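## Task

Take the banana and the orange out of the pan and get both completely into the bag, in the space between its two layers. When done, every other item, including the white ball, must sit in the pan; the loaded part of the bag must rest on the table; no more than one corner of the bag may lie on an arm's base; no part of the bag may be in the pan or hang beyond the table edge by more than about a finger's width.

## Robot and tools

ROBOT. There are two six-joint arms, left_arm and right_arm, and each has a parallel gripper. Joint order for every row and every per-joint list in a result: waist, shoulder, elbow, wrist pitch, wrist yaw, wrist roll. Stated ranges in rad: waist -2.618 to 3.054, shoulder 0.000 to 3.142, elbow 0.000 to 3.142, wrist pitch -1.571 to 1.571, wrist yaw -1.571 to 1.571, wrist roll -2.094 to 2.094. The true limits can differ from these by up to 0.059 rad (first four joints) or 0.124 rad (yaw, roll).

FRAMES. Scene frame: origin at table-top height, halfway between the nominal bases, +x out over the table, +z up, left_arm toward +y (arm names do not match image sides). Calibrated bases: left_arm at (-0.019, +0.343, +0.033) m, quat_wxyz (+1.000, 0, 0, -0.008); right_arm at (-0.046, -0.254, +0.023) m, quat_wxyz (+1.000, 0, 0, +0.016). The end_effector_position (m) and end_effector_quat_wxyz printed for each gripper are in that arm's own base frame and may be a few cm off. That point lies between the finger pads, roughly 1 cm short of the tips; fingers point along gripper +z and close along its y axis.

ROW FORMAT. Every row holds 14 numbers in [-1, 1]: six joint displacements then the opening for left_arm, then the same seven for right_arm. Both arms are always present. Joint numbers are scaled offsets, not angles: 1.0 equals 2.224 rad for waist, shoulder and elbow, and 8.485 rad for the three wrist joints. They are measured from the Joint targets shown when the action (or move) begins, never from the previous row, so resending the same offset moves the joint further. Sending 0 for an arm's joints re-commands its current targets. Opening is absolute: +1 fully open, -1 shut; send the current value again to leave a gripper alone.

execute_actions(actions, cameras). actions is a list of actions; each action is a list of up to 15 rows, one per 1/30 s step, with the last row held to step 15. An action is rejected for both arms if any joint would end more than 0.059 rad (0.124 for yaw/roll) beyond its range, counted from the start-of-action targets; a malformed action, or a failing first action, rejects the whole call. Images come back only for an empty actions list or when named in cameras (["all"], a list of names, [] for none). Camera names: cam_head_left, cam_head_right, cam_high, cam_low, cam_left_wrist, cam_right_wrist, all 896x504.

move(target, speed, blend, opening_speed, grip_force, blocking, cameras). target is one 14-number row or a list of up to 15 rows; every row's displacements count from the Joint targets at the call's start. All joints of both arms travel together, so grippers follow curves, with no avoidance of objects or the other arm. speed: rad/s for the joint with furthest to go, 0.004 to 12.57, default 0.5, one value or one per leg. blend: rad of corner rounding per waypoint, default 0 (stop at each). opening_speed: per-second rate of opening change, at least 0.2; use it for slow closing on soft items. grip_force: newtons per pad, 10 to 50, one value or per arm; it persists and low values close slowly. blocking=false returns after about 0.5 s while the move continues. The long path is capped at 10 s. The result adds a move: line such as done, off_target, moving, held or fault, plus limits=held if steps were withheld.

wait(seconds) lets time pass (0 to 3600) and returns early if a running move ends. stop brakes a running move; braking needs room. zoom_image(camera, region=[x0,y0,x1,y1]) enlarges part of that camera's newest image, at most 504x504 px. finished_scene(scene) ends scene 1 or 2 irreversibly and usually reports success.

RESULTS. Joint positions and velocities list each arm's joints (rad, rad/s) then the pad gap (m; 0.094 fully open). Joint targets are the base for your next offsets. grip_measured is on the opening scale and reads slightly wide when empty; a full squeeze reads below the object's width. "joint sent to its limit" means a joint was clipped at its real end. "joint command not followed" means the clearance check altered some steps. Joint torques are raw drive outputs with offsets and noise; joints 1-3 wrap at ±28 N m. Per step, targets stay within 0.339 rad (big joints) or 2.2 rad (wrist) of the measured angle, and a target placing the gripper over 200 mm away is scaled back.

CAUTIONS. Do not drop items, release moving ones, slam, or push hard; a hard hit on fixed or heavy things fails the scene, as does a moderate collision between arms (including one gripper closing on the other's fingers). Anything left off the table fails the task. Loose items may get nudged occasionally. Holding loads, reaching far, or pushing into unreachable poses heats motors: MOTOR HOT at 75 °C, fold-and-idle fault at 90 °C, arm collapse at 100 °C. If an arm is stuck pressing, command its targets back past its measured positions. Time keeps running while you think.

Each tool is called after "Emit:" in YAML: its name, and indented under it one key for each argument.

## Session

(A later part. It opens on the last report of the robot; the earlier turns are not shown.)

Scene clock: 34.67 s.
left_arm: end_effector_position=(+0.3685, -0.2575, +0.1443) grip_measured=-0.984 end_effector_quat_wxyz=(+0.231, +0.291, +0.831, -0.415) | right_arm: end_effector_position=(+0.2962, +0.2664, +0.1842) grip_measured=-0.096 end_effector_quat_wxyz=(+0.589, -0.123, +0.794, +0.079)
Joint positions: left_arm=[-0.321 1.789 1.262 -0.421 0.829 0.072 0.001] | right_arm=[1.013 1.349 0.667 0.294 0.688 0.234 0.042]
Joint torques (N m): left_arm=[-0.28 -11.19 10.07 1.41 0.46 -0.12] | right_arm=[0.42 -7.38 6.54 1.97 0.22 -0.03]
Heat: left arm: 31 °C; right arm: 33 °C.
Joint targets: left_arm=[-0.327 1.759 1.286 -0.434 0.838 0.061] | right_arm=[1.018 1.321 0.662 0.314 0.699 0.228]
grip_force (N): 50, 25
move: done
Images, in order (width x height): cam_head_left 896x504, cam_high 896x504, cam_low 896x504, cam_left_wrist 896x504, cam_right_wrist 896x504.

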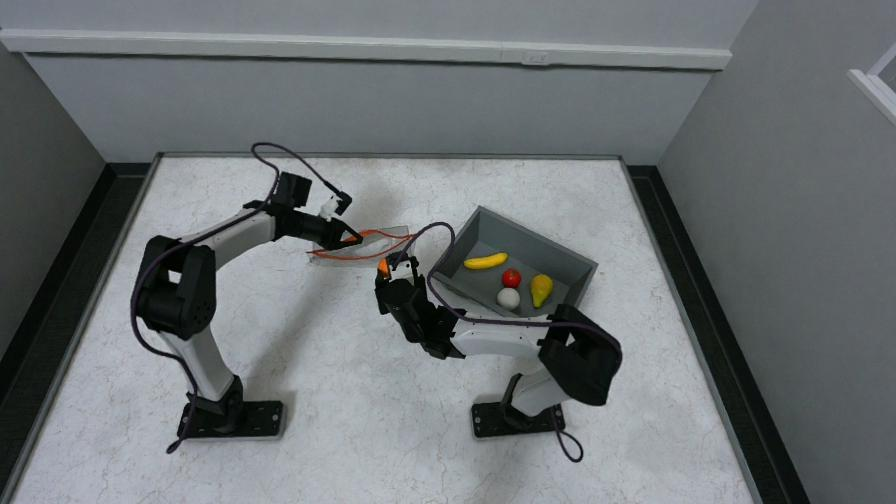

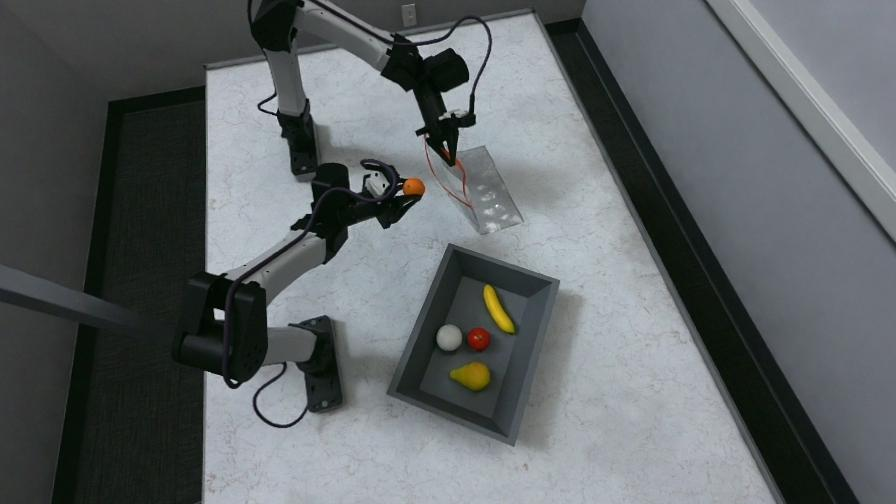

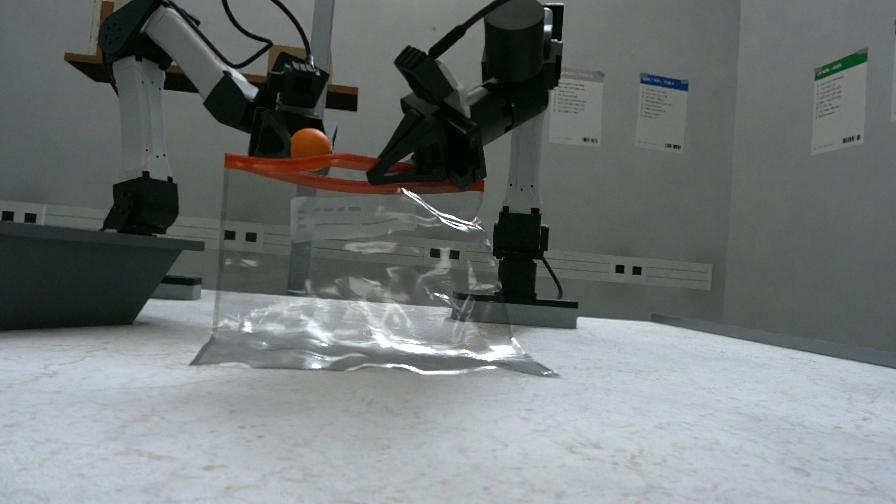

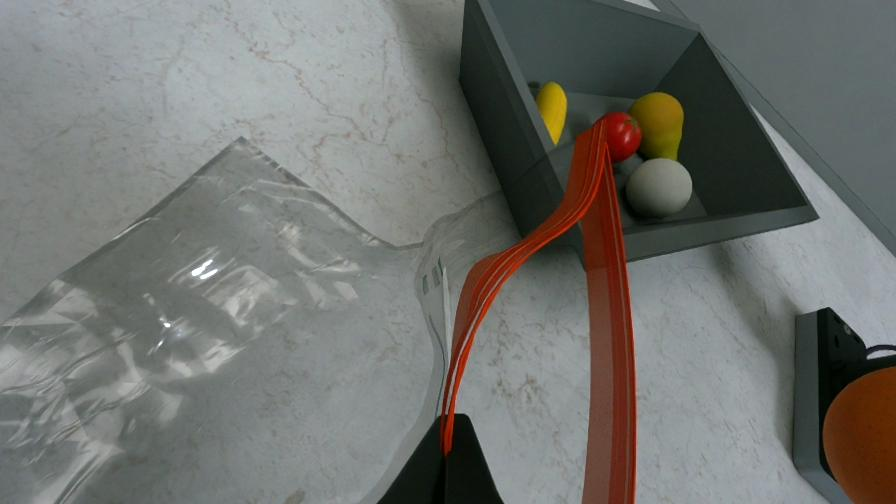

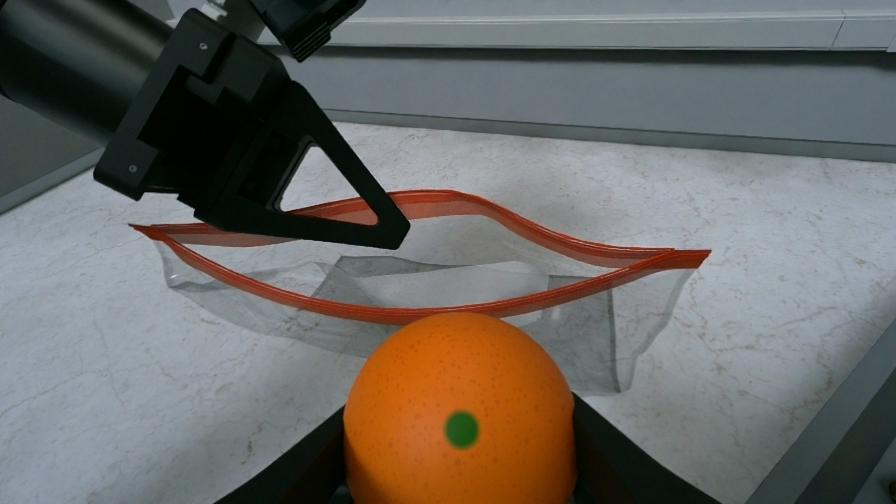

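Emit:
move:
  target:
    - [0,0,0,0,0,0,-1,-0.0589,0.1093,0.1511,-0.0449,0,0.0251,-0.9]
    - [0,0,0,0,0,0,-1,-0.1331,0.2513,0.2203,-0.0186,-0.0145,0.0128,-0.9]
  speed: [0.7, 0.4]
  blend: [0.08, 0]
  cameras: ["cam_left_wrist", "cam_right_wrist", "cam_low", "cam_high"]

Scene clock: 38.90 s.
left_arm: end_effector_position=(+0.3684, -0.2575, +0.1442) grip_measured=-0.984 end_effector_quat_wxyz=(+0.231, +0.291, +0.831, -0.415) | right_arm: end_effector_position=(+0.4364, +0.2582, +0.1170) grip_measured=-0.096 end_effector_quat_wxyz=(+0.510, -0.030, +0.860, +0.005)
Joint positions: left_arm=[-0.321 1.789 1.262 -0.422 0.829 0.072 0.001] | right_arm=[0.725 1.871 1.124 0.135 0.584 0.344 0.042]
Joint torques (N m): left_arm=[-0.29 -11.14 10.06 1.42 0.46 -0.13] | right_arm=[-0.27 -8.44 9.39 1.88 0.14 -0.07]
Heat: left arm: 31 °C; right arm: 33 °C.
Joint targets: left_arm=[-0.327 1.759 1.286 -0.434 0.838 0.061] | right_arm=[0.722 1.880 1.152 0.156 0.576 0.336]
grip_force (N): 50, 25
move: done
Images, in order (width x height): cam_high 896x504, cam_low 896x504, cam_left_wrist 896x504, cam_right_wrist 896x504.

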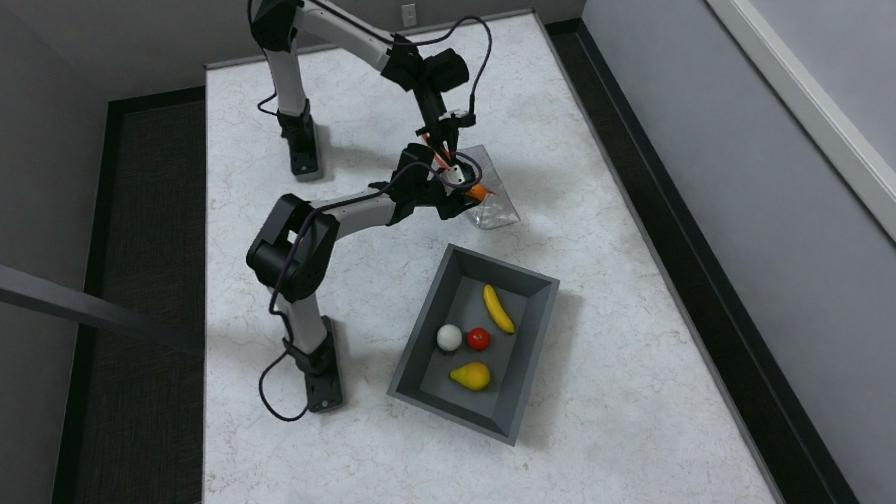

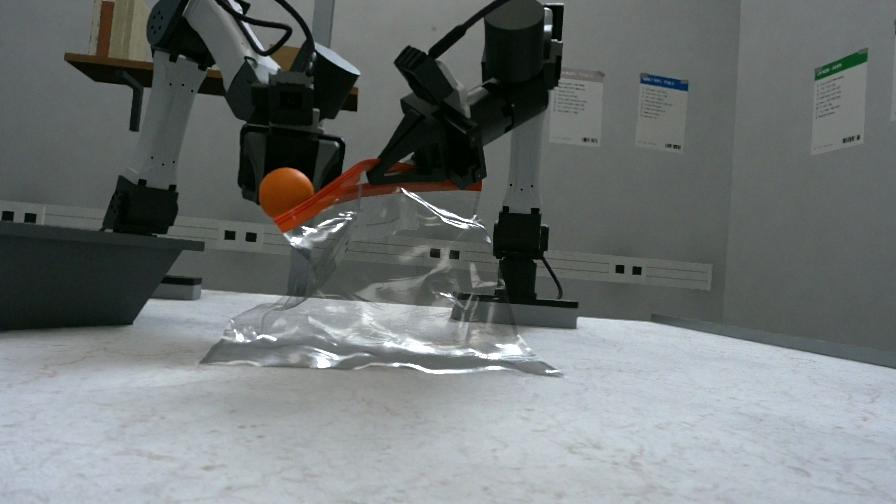

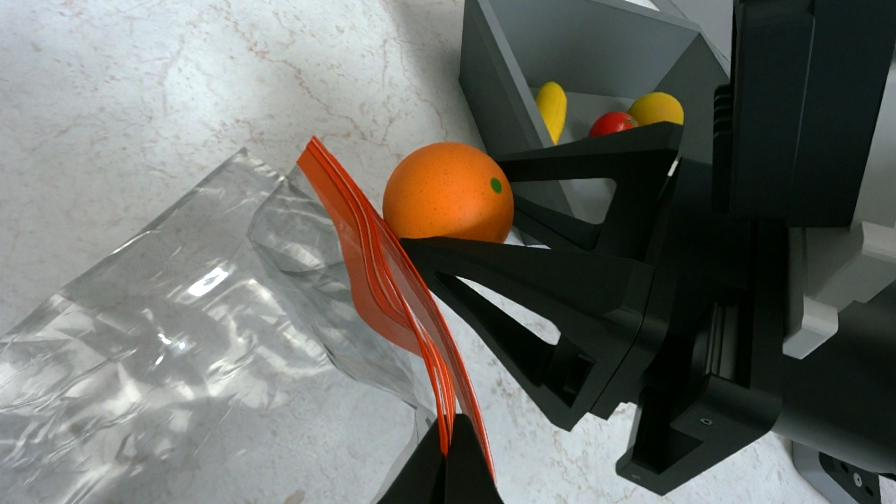

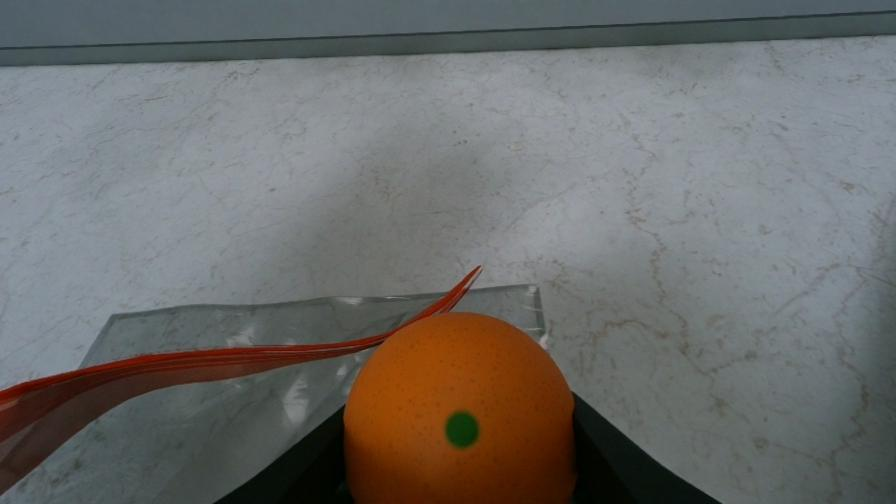

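Emit:
move:
  target:
    - [0,0,0,0,0,0,-1,0.0742,-0.1421,-0.0692,-0.0263,0.0144,0.0124,-0.9]
    - [0,0,0,0,0,0,-1,0.1038,-0.1957,-0.0426,-0.0474,0.0146,0.0124,-0.9]
  speed: 0.6
  blend: [0.08, 0]
  cameras: ["cam_left_wrist", "cam_right_wrist", "cam_low", "cam_high", "cam_head_left"]

Scene clock: 41.07 s.
left_arm: end_effector_position=(+0.3684, -0.2575, +0.1442) grip_measured=-0.984 end_effector_quat_wxyz=(+0.231, +0.291, +0.831, -0.415) | right_arm: end_effector_position=(+0.3244, +0.2616, +0.1939) grip_measured=-0.096 end_effector_quat_wxyz=(+0.504, -0.077, +0.860, +0.021)
Joint positions: left_arm=[-0.321 1.789 1.262 -0.422 0.829 0.072 0.001] | right_arm=[0.947 1.47 1.031 -0.249 0.687 0.434 0.042]
Joint torques (N m): left_arm=[-0.32 -11.21 10.11 1.42 0.46 -0.11] | right_arm=[0.61 -8.4 9.73 1.59 0.33 0.12]
Heat: left arm: 31 °C; right arm: 34 °C.
Joint targets: left_arm=[-0.327 1.759 1.286 -0.434 0.838 0.061] | right_arm=[0.952 1.444 1.058 -0.246 0.699 0.442]
grip_force (N): 50, 25
move: done
Images, in order (width x height): cam_head_left 896x504, cam_high 896x504, cam_low 896x504, cam_left_wrist 896x504, cam_right_wrist 896x504.

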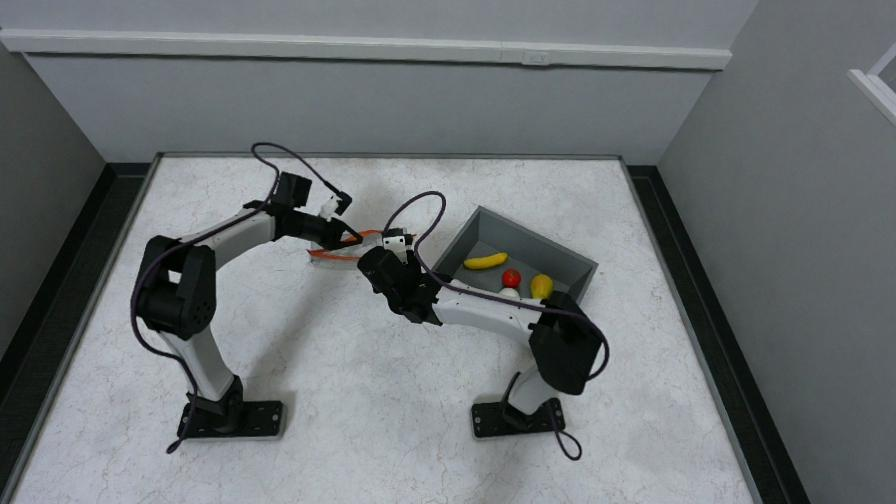

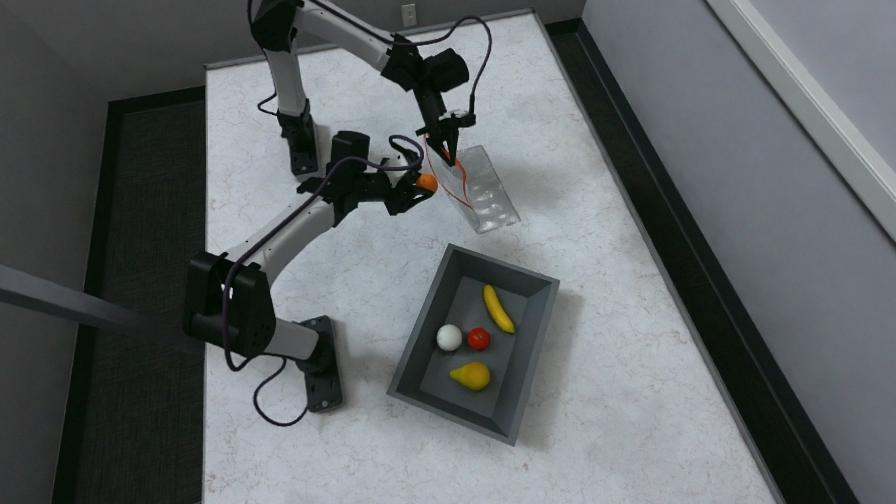

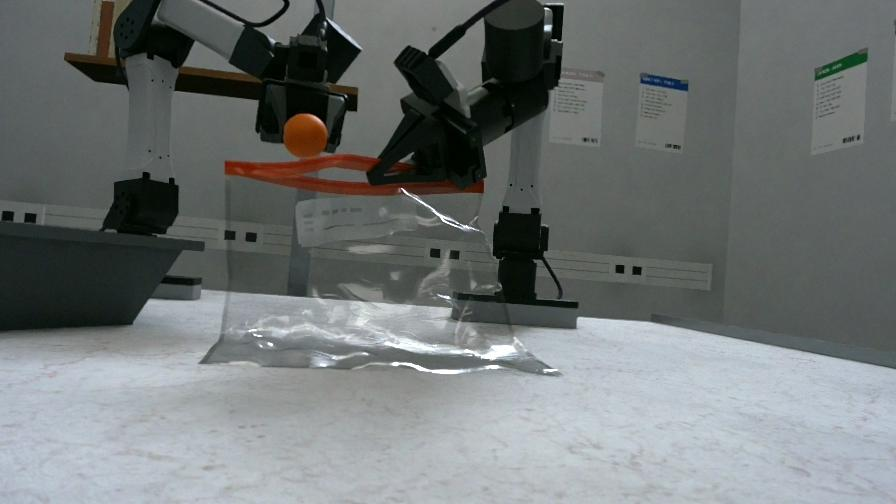

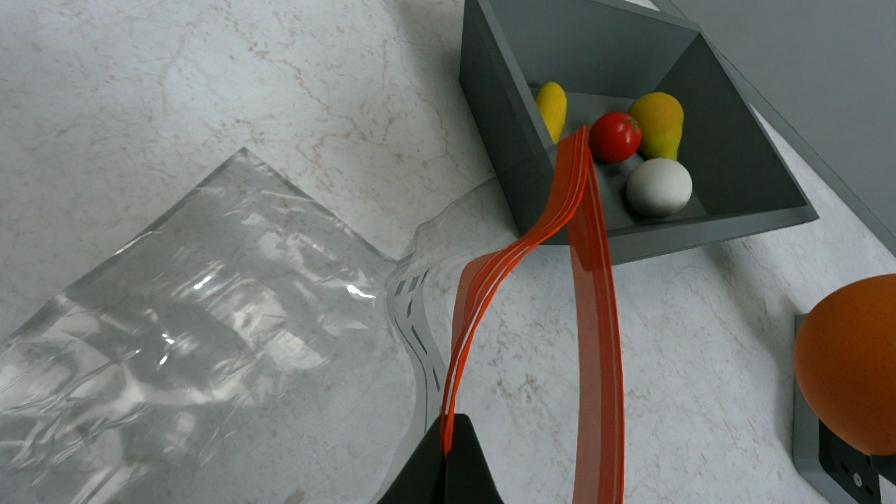

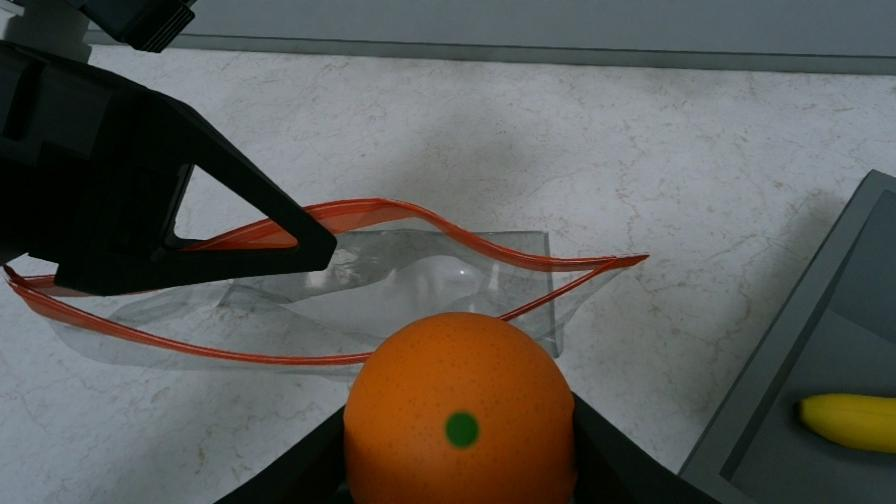

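Emit:
move:
  target: [0,0,0,0,0,0,-1,-0.0764,0.165,0.3345,-0.0999,-0.0413,0.018,-0.9]
  speed: 0.9
  cameras: ["cam_right_wrist", "cam_left_wrist"]

Scene clock: 45.13 s.
left_arm: end_effector_position=(+0.3684, -0.2575, +0.1442) grip_measured=-0.984 end_effector_quat_wxyz=(+0.231, +0.291, +0.831, -0.415) | right_arm: end_effector_position=(+0.3462, +0.2613, +0.2106) grip_measured=-0.096 end_effector_quat_wxyz=(+0.280, -0.057, +0.958, +0.006)
Joint positions: left_arm=[-0.321 1.789 1.262 -0.422 0.829 0.072 0.001] | right_arm=[0.787 1.799 1.772 -1.093 0.357 0.586 0.042]
Joint torques (N m): left_arm=[-0.29 -11.17 10.09 1.42 0.45 -0.11] | right_arm=[-0.4 -7.49 9.5 1.03 0.09 0.1]
Heat: left arm: 32 °C; right arm: 34 °C.
Joint targets: left_arm=[-0.327 1.759 1.286 -0.434 0.838 0.061] | right_arm=[0.783 1.811 1.801 -1.094 0.349 0.594]
grip_force (N): 50, 25
move: done
Images, in order (width x height): cam_left_wrist 896x504, cam_right_wrist 896x504.

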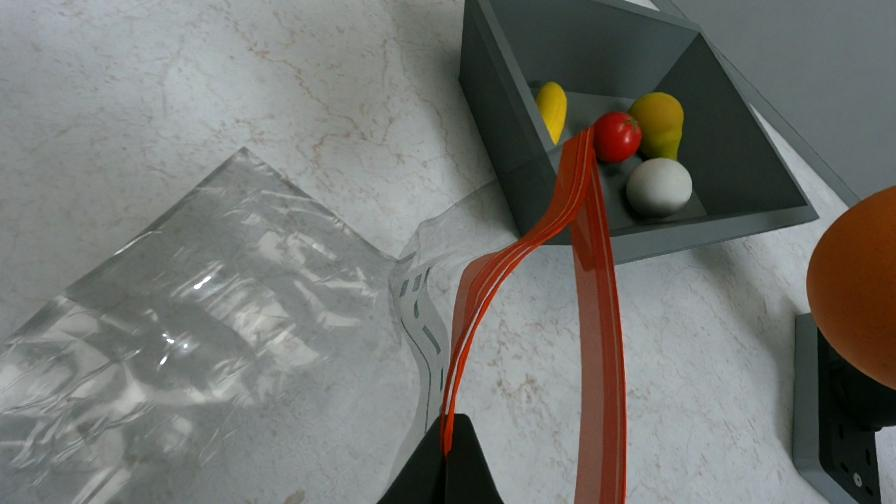

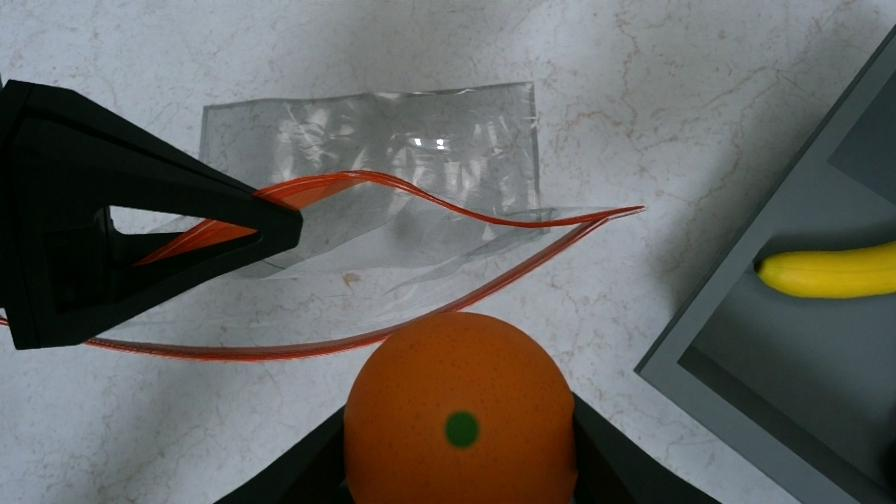

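Emit:
move:
  target:
    - [0,0,0,0,0,0,-1,-0.0025,0.0144,0.0243,-0.0024,0,0,-0.9]
    - [0,0,0,0,0,0,-1,-0.0469,0.0924,-0.0415,0.0352,0,0,-0.9]
  speed: [0.5, 0.3]
  blend: [0.03, 0]
  cameras: ["cam_right_wrist", "cam_left_wrist", "cam_low"]

Scene clock: 48.33 s.
left_arm: end_effector_position=(+0.3684, -0.2575, +0.1442) grip_measured=-0.984 end_effector_quat_wxyz=(+0.231, +0.291, +0.831, -0.415) | right_arm: end_effector_position=(+0.4175, +0.2618, +0.1254) grip_measured=-0.096 end_effector_quat_wxyz=(+0.283, -0.006, +0.959, -0.005)
Joint positions: left_arm=[-0.321 1.789 1.262 -0.422 0.829 0.072 0.001] | right_arm=[0.683 2.009 1.71 -0.812 0.355 0.587 0.042]
Joint torques (N m): left_arm=[-0.28 -11.14 10.1 1.42 0.46 -0.11] | right_arm=[-0.44 -9.78 6.78 1.22 0.11 0.12]
Heat: left arm: 32 °C; right arm: 34 °C.
Joint targets: left_arm=[-0.327 1.759 1.286 -0.434 0.838 0.061] | right_arm=[0.678 2.017 1.709 -0.795 0.349 0.594]
grip_force (N): 50, 25
move: done; blend cut to 0.027 rad at target 1
Images, in order (width x height): cam_low 896x504, cam_left_wrist 896x504, cam_right_wrist 896x504.

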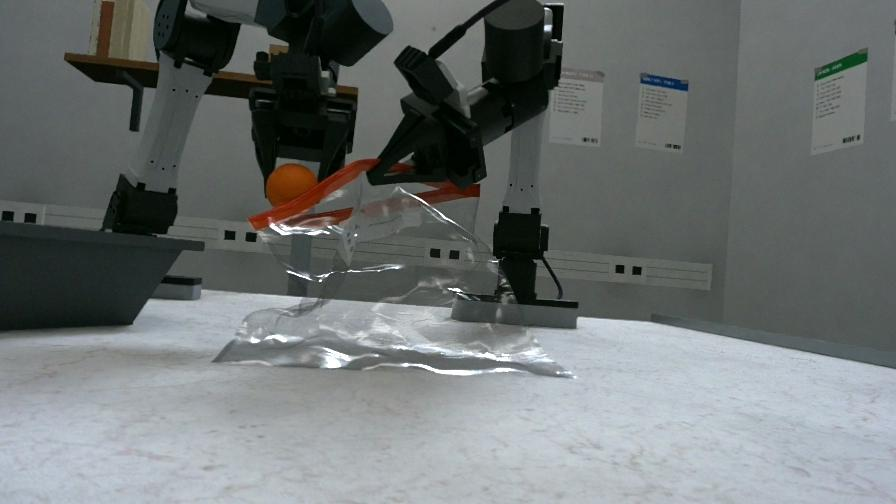

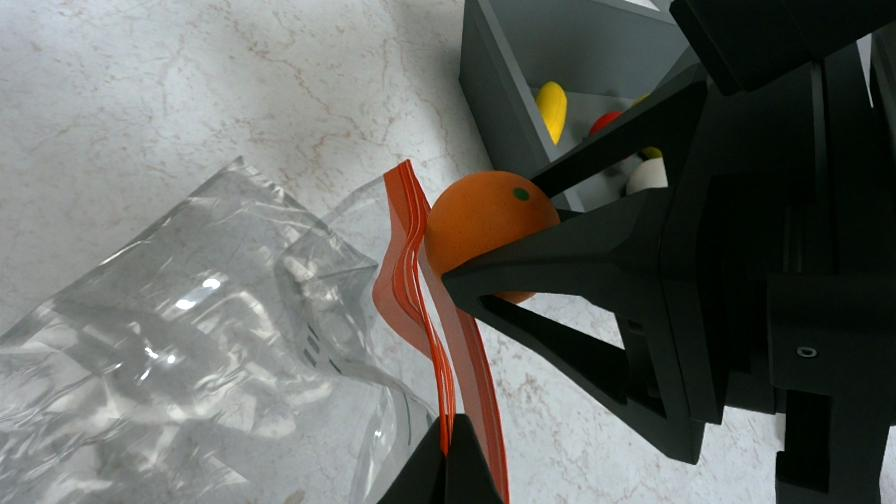

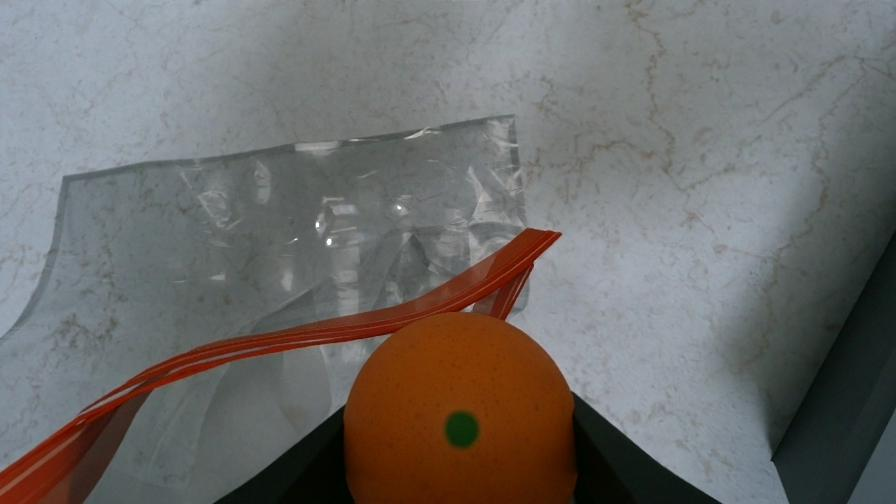

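Emit:
zoom_image:
  camera: "cam_left_wrist"
  region: [340, 140, 600, 400]

Emit:
zoom_image:
  camera: "cam_low"
  region: [220, 100, 500, 300]

Emit:
zoom_image:
  camera: "cam_right_wrist"
  region: [150, 180, 620, 500]

Scaled by 1.938 from the camera's image (finer frame: 1280x720).

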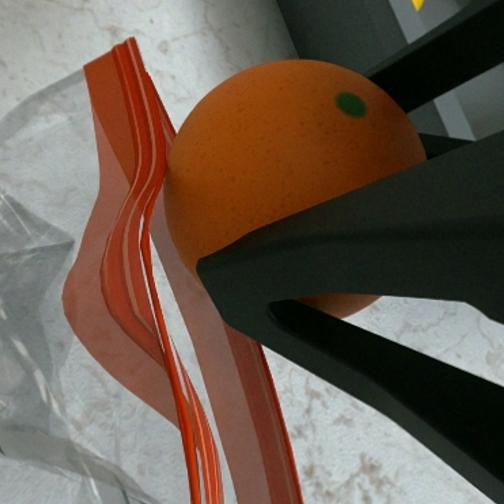

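Scaled by 1.800 from the camera's image (finer frame: 1280x720).

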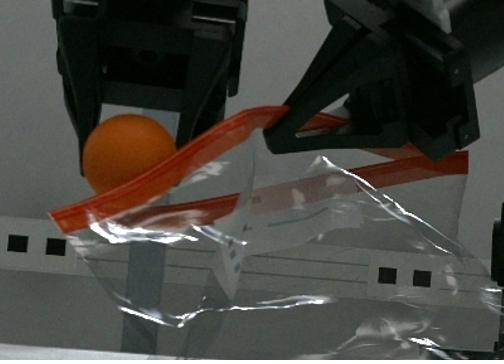

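Scaled by 1.072 from the camera's image (finer frame: 1280x720).

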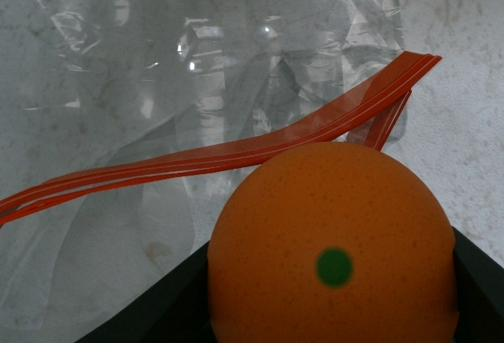

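Emit:
move:
  target:
    - [0,0,0,0,0,0,-1,0.0447,-0.0782,0.0656,-0.0377,0,0,-0.9]
    - [0,0,0,0,0,0,-1,0.0103,0.0018,0.2095,-0.0643,-0.0206,0.163,-0.9]
  speed: [0.5, 1.3]
  blend: [0.05, 0]
  cameras: ["cam_right_wrist", "cam_left_wrist", "cam_low"]

Scene clock: 54.57 s.
left_arm: end_effector_position=(+0.3684, -0.2575, +0.1442) grip_measured=-0.984 end_effector_quat_wxyz=(+0.230, +0.291, +0.831, -0.415) | right_arm: end_effector_position=(+0.3663, +0.2722, +0.2184) grip_measured=-0.096 end_effector_quat_wxyz=(+0.129, +0.591, +0.780, +0.160)
Joint positions: left_arm=[-0.321 1.789 1.262 -0.422 0.829 0.072 0.001] | right_arm=[0.708 2.007 2.148 -1.338 0.182 1.969 0.042]
Joint torques (N m): left_arm=[-0.29 -11.18 10.07 1.42 0.46 -0.12] | right_arm=[-0.62 -8.65 8.79 0.85 0.04 0.17]
Heat: left arm: 33 °C; right arm: 35 °C.
Joint targets: left_arm=[-0.327 1.759 1.286 -0.435 0.838 0.061] | right_arm=[0.701 2.021 2.175 -1.341 0.174 1.977]
grip_force (N): 50, 25
move: done
Images, in order (width x height): cam_low 896x504, cam_left_wrist 896x504, cam_right_wrist 896x504.

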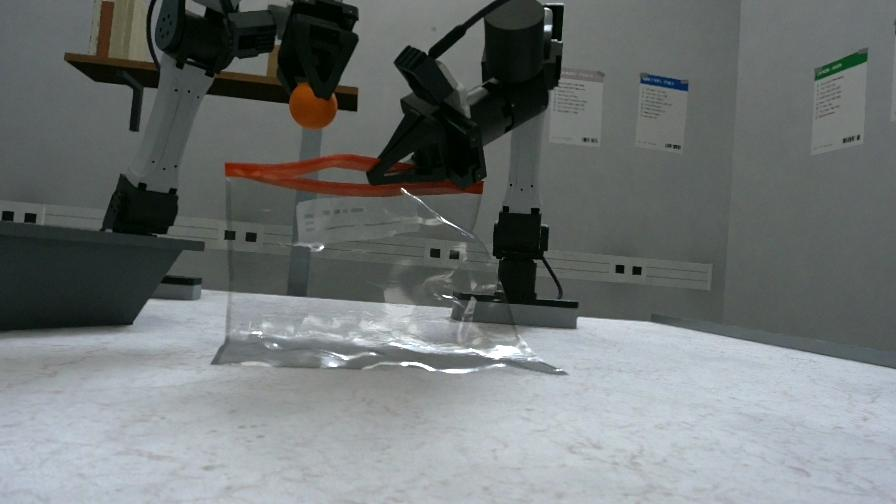

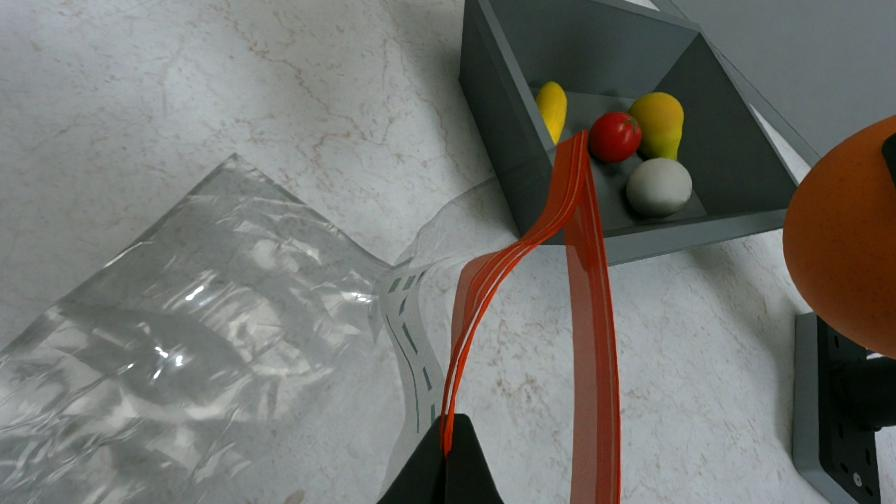

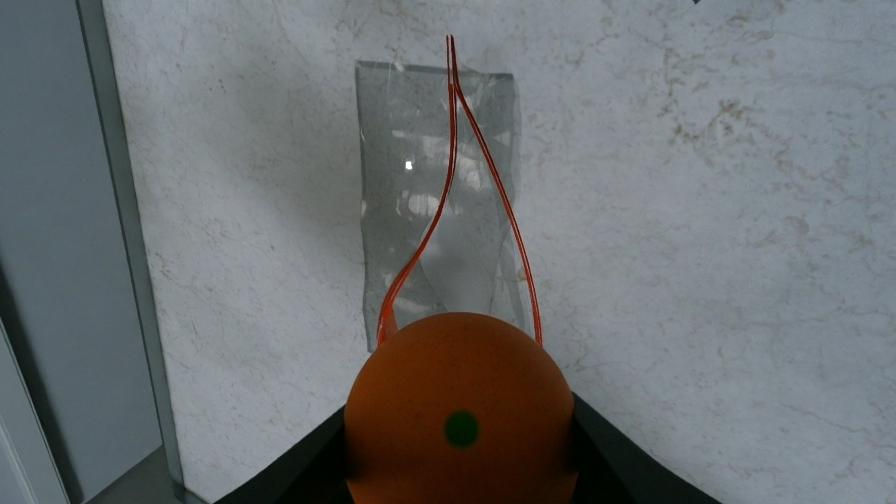

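Emit:
move:
  target: [0,0,0,0,0,0,-1,-0.0184,0.0454,-0.1228,0.0442,0,0,-0.9]
  speed: 0.3
  cameras: ["cam_right_wrist", "cam_left_wrist", "cam_low"]

Scene clock: 56.33 s.
left_arm: end_effector_position=(+0.3684, -0.2575, +0.1442) grip_measured=-0.984 end_effector_quat_wxyz=(+0.230, +0.291, +0.831, -0.415) | right_arm: end_effector_position=(+0.4022, +0.2809, +0.1316) grip_measured=-0.096 end_effector_quat_wxyz=(+0.130, +0.605, +0.772, +0.149)
Joint positions: left_arm=[-0.321 1.789 1.262 -0.422 0.829 0.072 0.001] | right_arm=[0.673 2.097 1.935 -1.052 0.181 1.97 0.042]
Joint torques (N m): left_arm=[-0.28 -11.15 10.09 1.42 0.46 -0.11] | right_arm=[0.21 -11.22 7.02 0.78 0.1 0.03]
Heat: left arm: 33 °C; right arm: 36 °C.
Joint targets: left_arm=[-0.327 1.759 1.286 -0.435 0.838 0.061] | right_arm=[0.674 2.095 1.939 -1.050 0.181 1.970]
grip_force (N): 50, 25
move: held (right_arm; a check stopped the path); limits=held; right_arm: the wrist pitch is farthest, 0.086 rad from its target
joint command not followed: on one or more control steps a check withheld the commanded joint targets of the right arm, and it was not sent them on those steps.
cause: the commanded joint targets, or the way to them, would bring a part of the robot too close to another arm (this arm's wrist (the part past the wrist pitch) and the left arm's wrist camera, along the way the arms are being sent, or toward where that arm still pushes).
Images, in order (width x height): cam_low 896x504, cam_left_wrist 896x504, cam_right_wrist 896x504.

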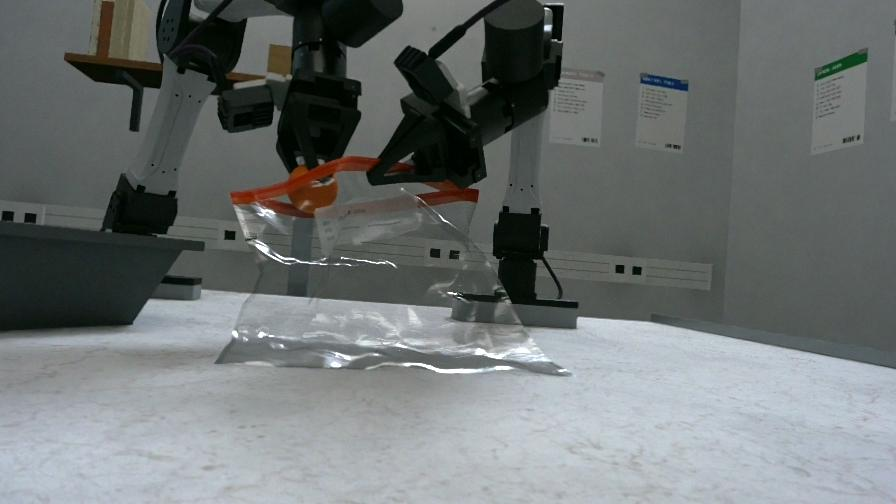

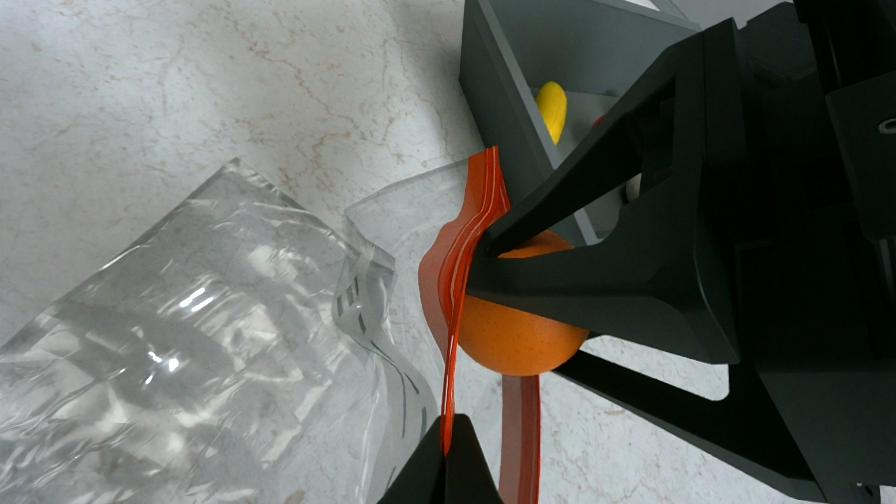

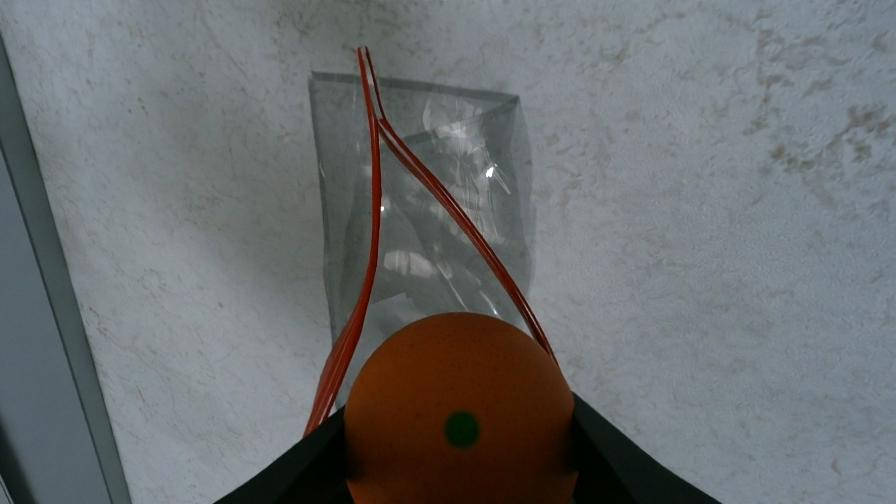

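Emit:
move:
  target: [0,0.0715,-0.1037,0.046,0,0,-1,-0.0079,-0.0238,-0.248,0.0775,-0.0008,-0.0126,-0.9]
  speed: 0.4
  cameras: ["cam_right_wrist", "cam_left_wrist", "cam_low", "cam_head_left"]

Scene clock: 60.03 s.
left_arm: end_effector_position=(+0.3719, -0.2587, +0.0714) grip_measured=-0.984 end_effector_quat_wxyz=(+0.255, +0.300, +0.821, -0.415) | right_arm: end_effector_position=(+0.4030, +0.2763, +0.0137) grip_measured=-0.096 end_effector_quat_wxyz=(+0.152, +0.567, +0.786, +0.195)
Joint positions: left_arm=[-0.321 1.903 1.064 -0.054 0.829 0.072 0.001] | right_arm=[0.665 2.086 1.391 -0.407 0.18 1.872 0.042]
Joint torques (N m): left_arm=[-0.31 -7.98 6.15 1.73 0.45 -0.12] | right_arm=[-0.85 -14.42 5.86 1.16 0.04 -0.09]
Heat: left arm: 33 °C; right arm: 38 °C.
Joint targets: left_arm=[-0.327 1.918 1.055 -0.044 0.838 0.061] | right_arm=[0.656 2.042 1.387 -0.393 0.174 1.863]
grip_force (N): 50, 25
move: off_target (right_arm); right_arm: the shoulder is farthest, 0.044 rad from its target
Images, in order (width x height): cam_head_left 896x504, cam_low 896x504, cam_left_wrist 896x504, cam_right_wrist 896x504.

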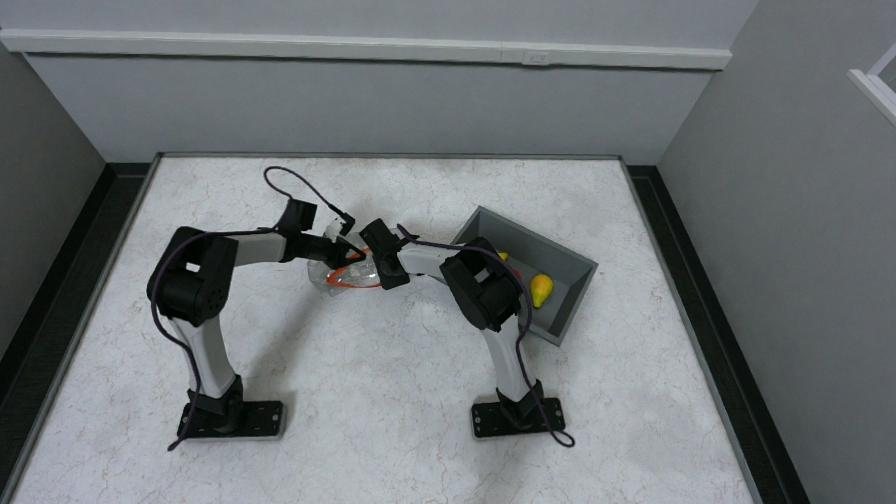

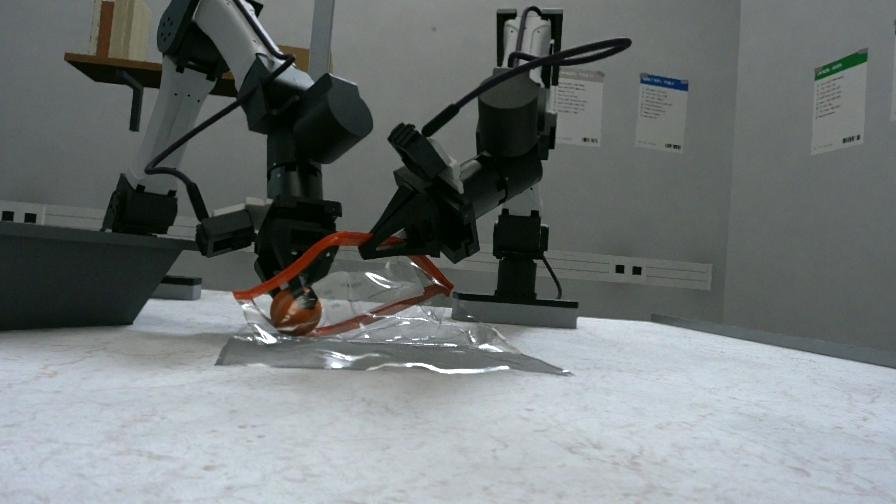

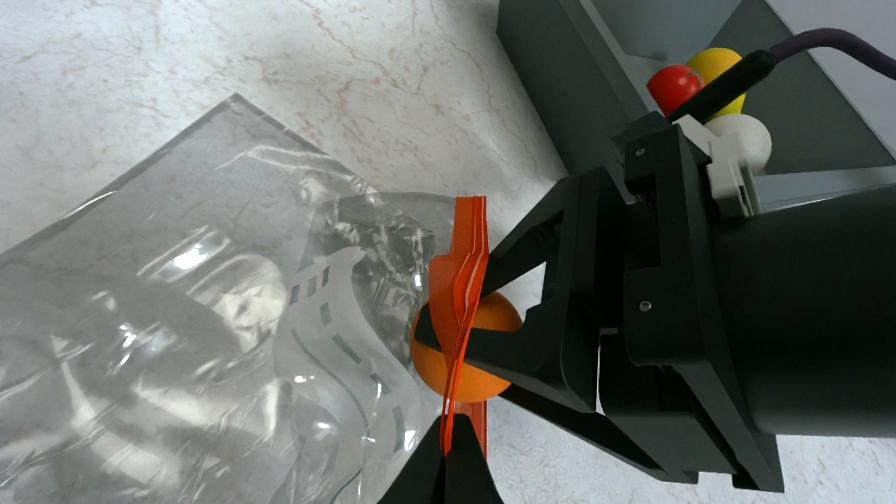

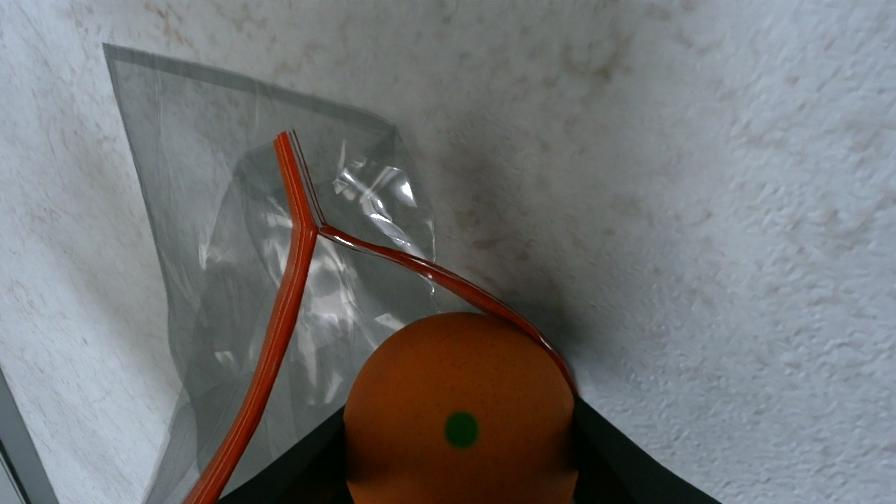

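Emit:
move:
  target:
    - [0,0,0,0,0,0,-1,-0.018,0.0397,0.0733,-0.0087,0,0,-0.9]
    - [0,0,0,0,0,0,-1,-0.018,0.0397,0.0733,-0.0087,0,0,0.25]
  speed: 0.3
  opening_speed: 1.0
  cameras: ["cam_right_wrist", "cam_left_wrist", "cam_low"]

Scene clock: 63.30 s.
left_arm: end_effector_position=(+0.3726, -0.2589, +0.0721) grip_measured=-0.984 end_effector_quat_wxyz=(+0.257, +0.300, +0.820, -0.415) | right_arm: end_effector_position=(+0.4352, +0.2747, +0.0382) grip_measured=+0.249 end_effector_quat_wxyz=(+0.162, +0.581, +0.769, +0.211)
Joint positions: left_arm=[-0.321 1.903 1.064 -0.049 0.829 0.072 0.001] | right_arm=[0.623 2.116 1.523 -0.467 0.178 1.871 0.059]
Joint torques (N m): left_arm=[-0.31 -8.01 6.16 1.69 0.45 -0.12] | right_arm=[-0.7 -9.78 9.11 1.13 0.05 -0.07]
Heat: left arm: 33 °C; right arm: 38 °C.
Joint targets: left_arm=[-0.327 1.918 1.055 -0.044 0.838 0.061] | right_arm=[0.616 2.130 1.551 -0.466 0.174 1.863]
grip_force (N): 50, 25
move: done
Images, in order (width x height): cam_low 896x504, cam_left_wrist 896x504, cam_right_wrist 896x504.

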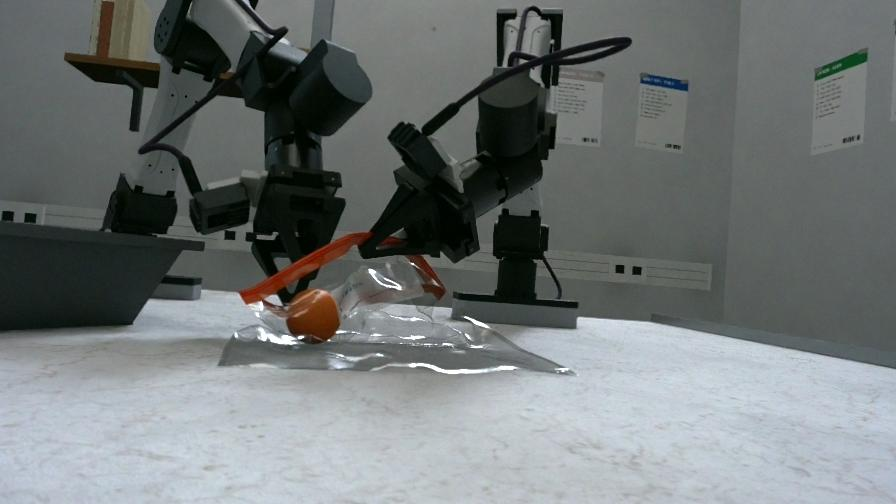

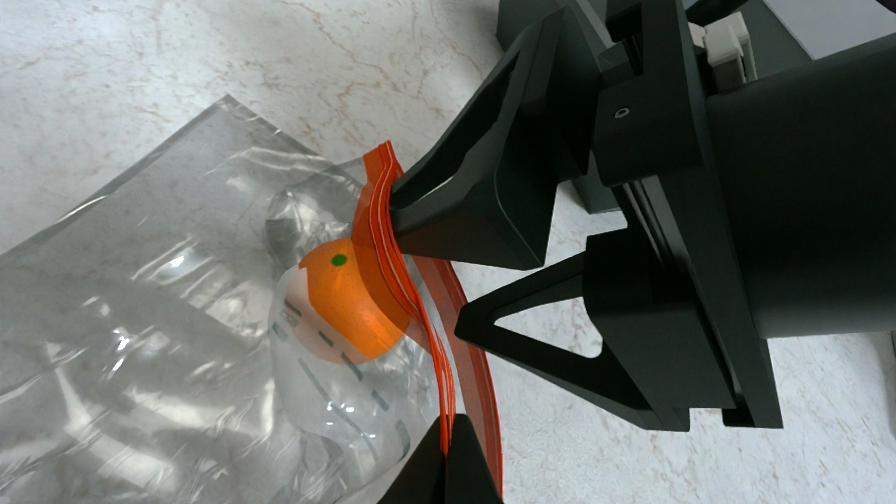

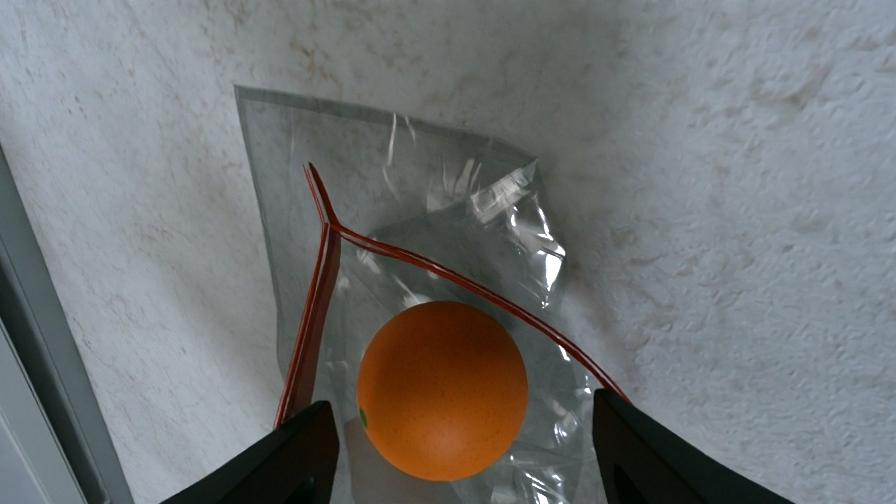

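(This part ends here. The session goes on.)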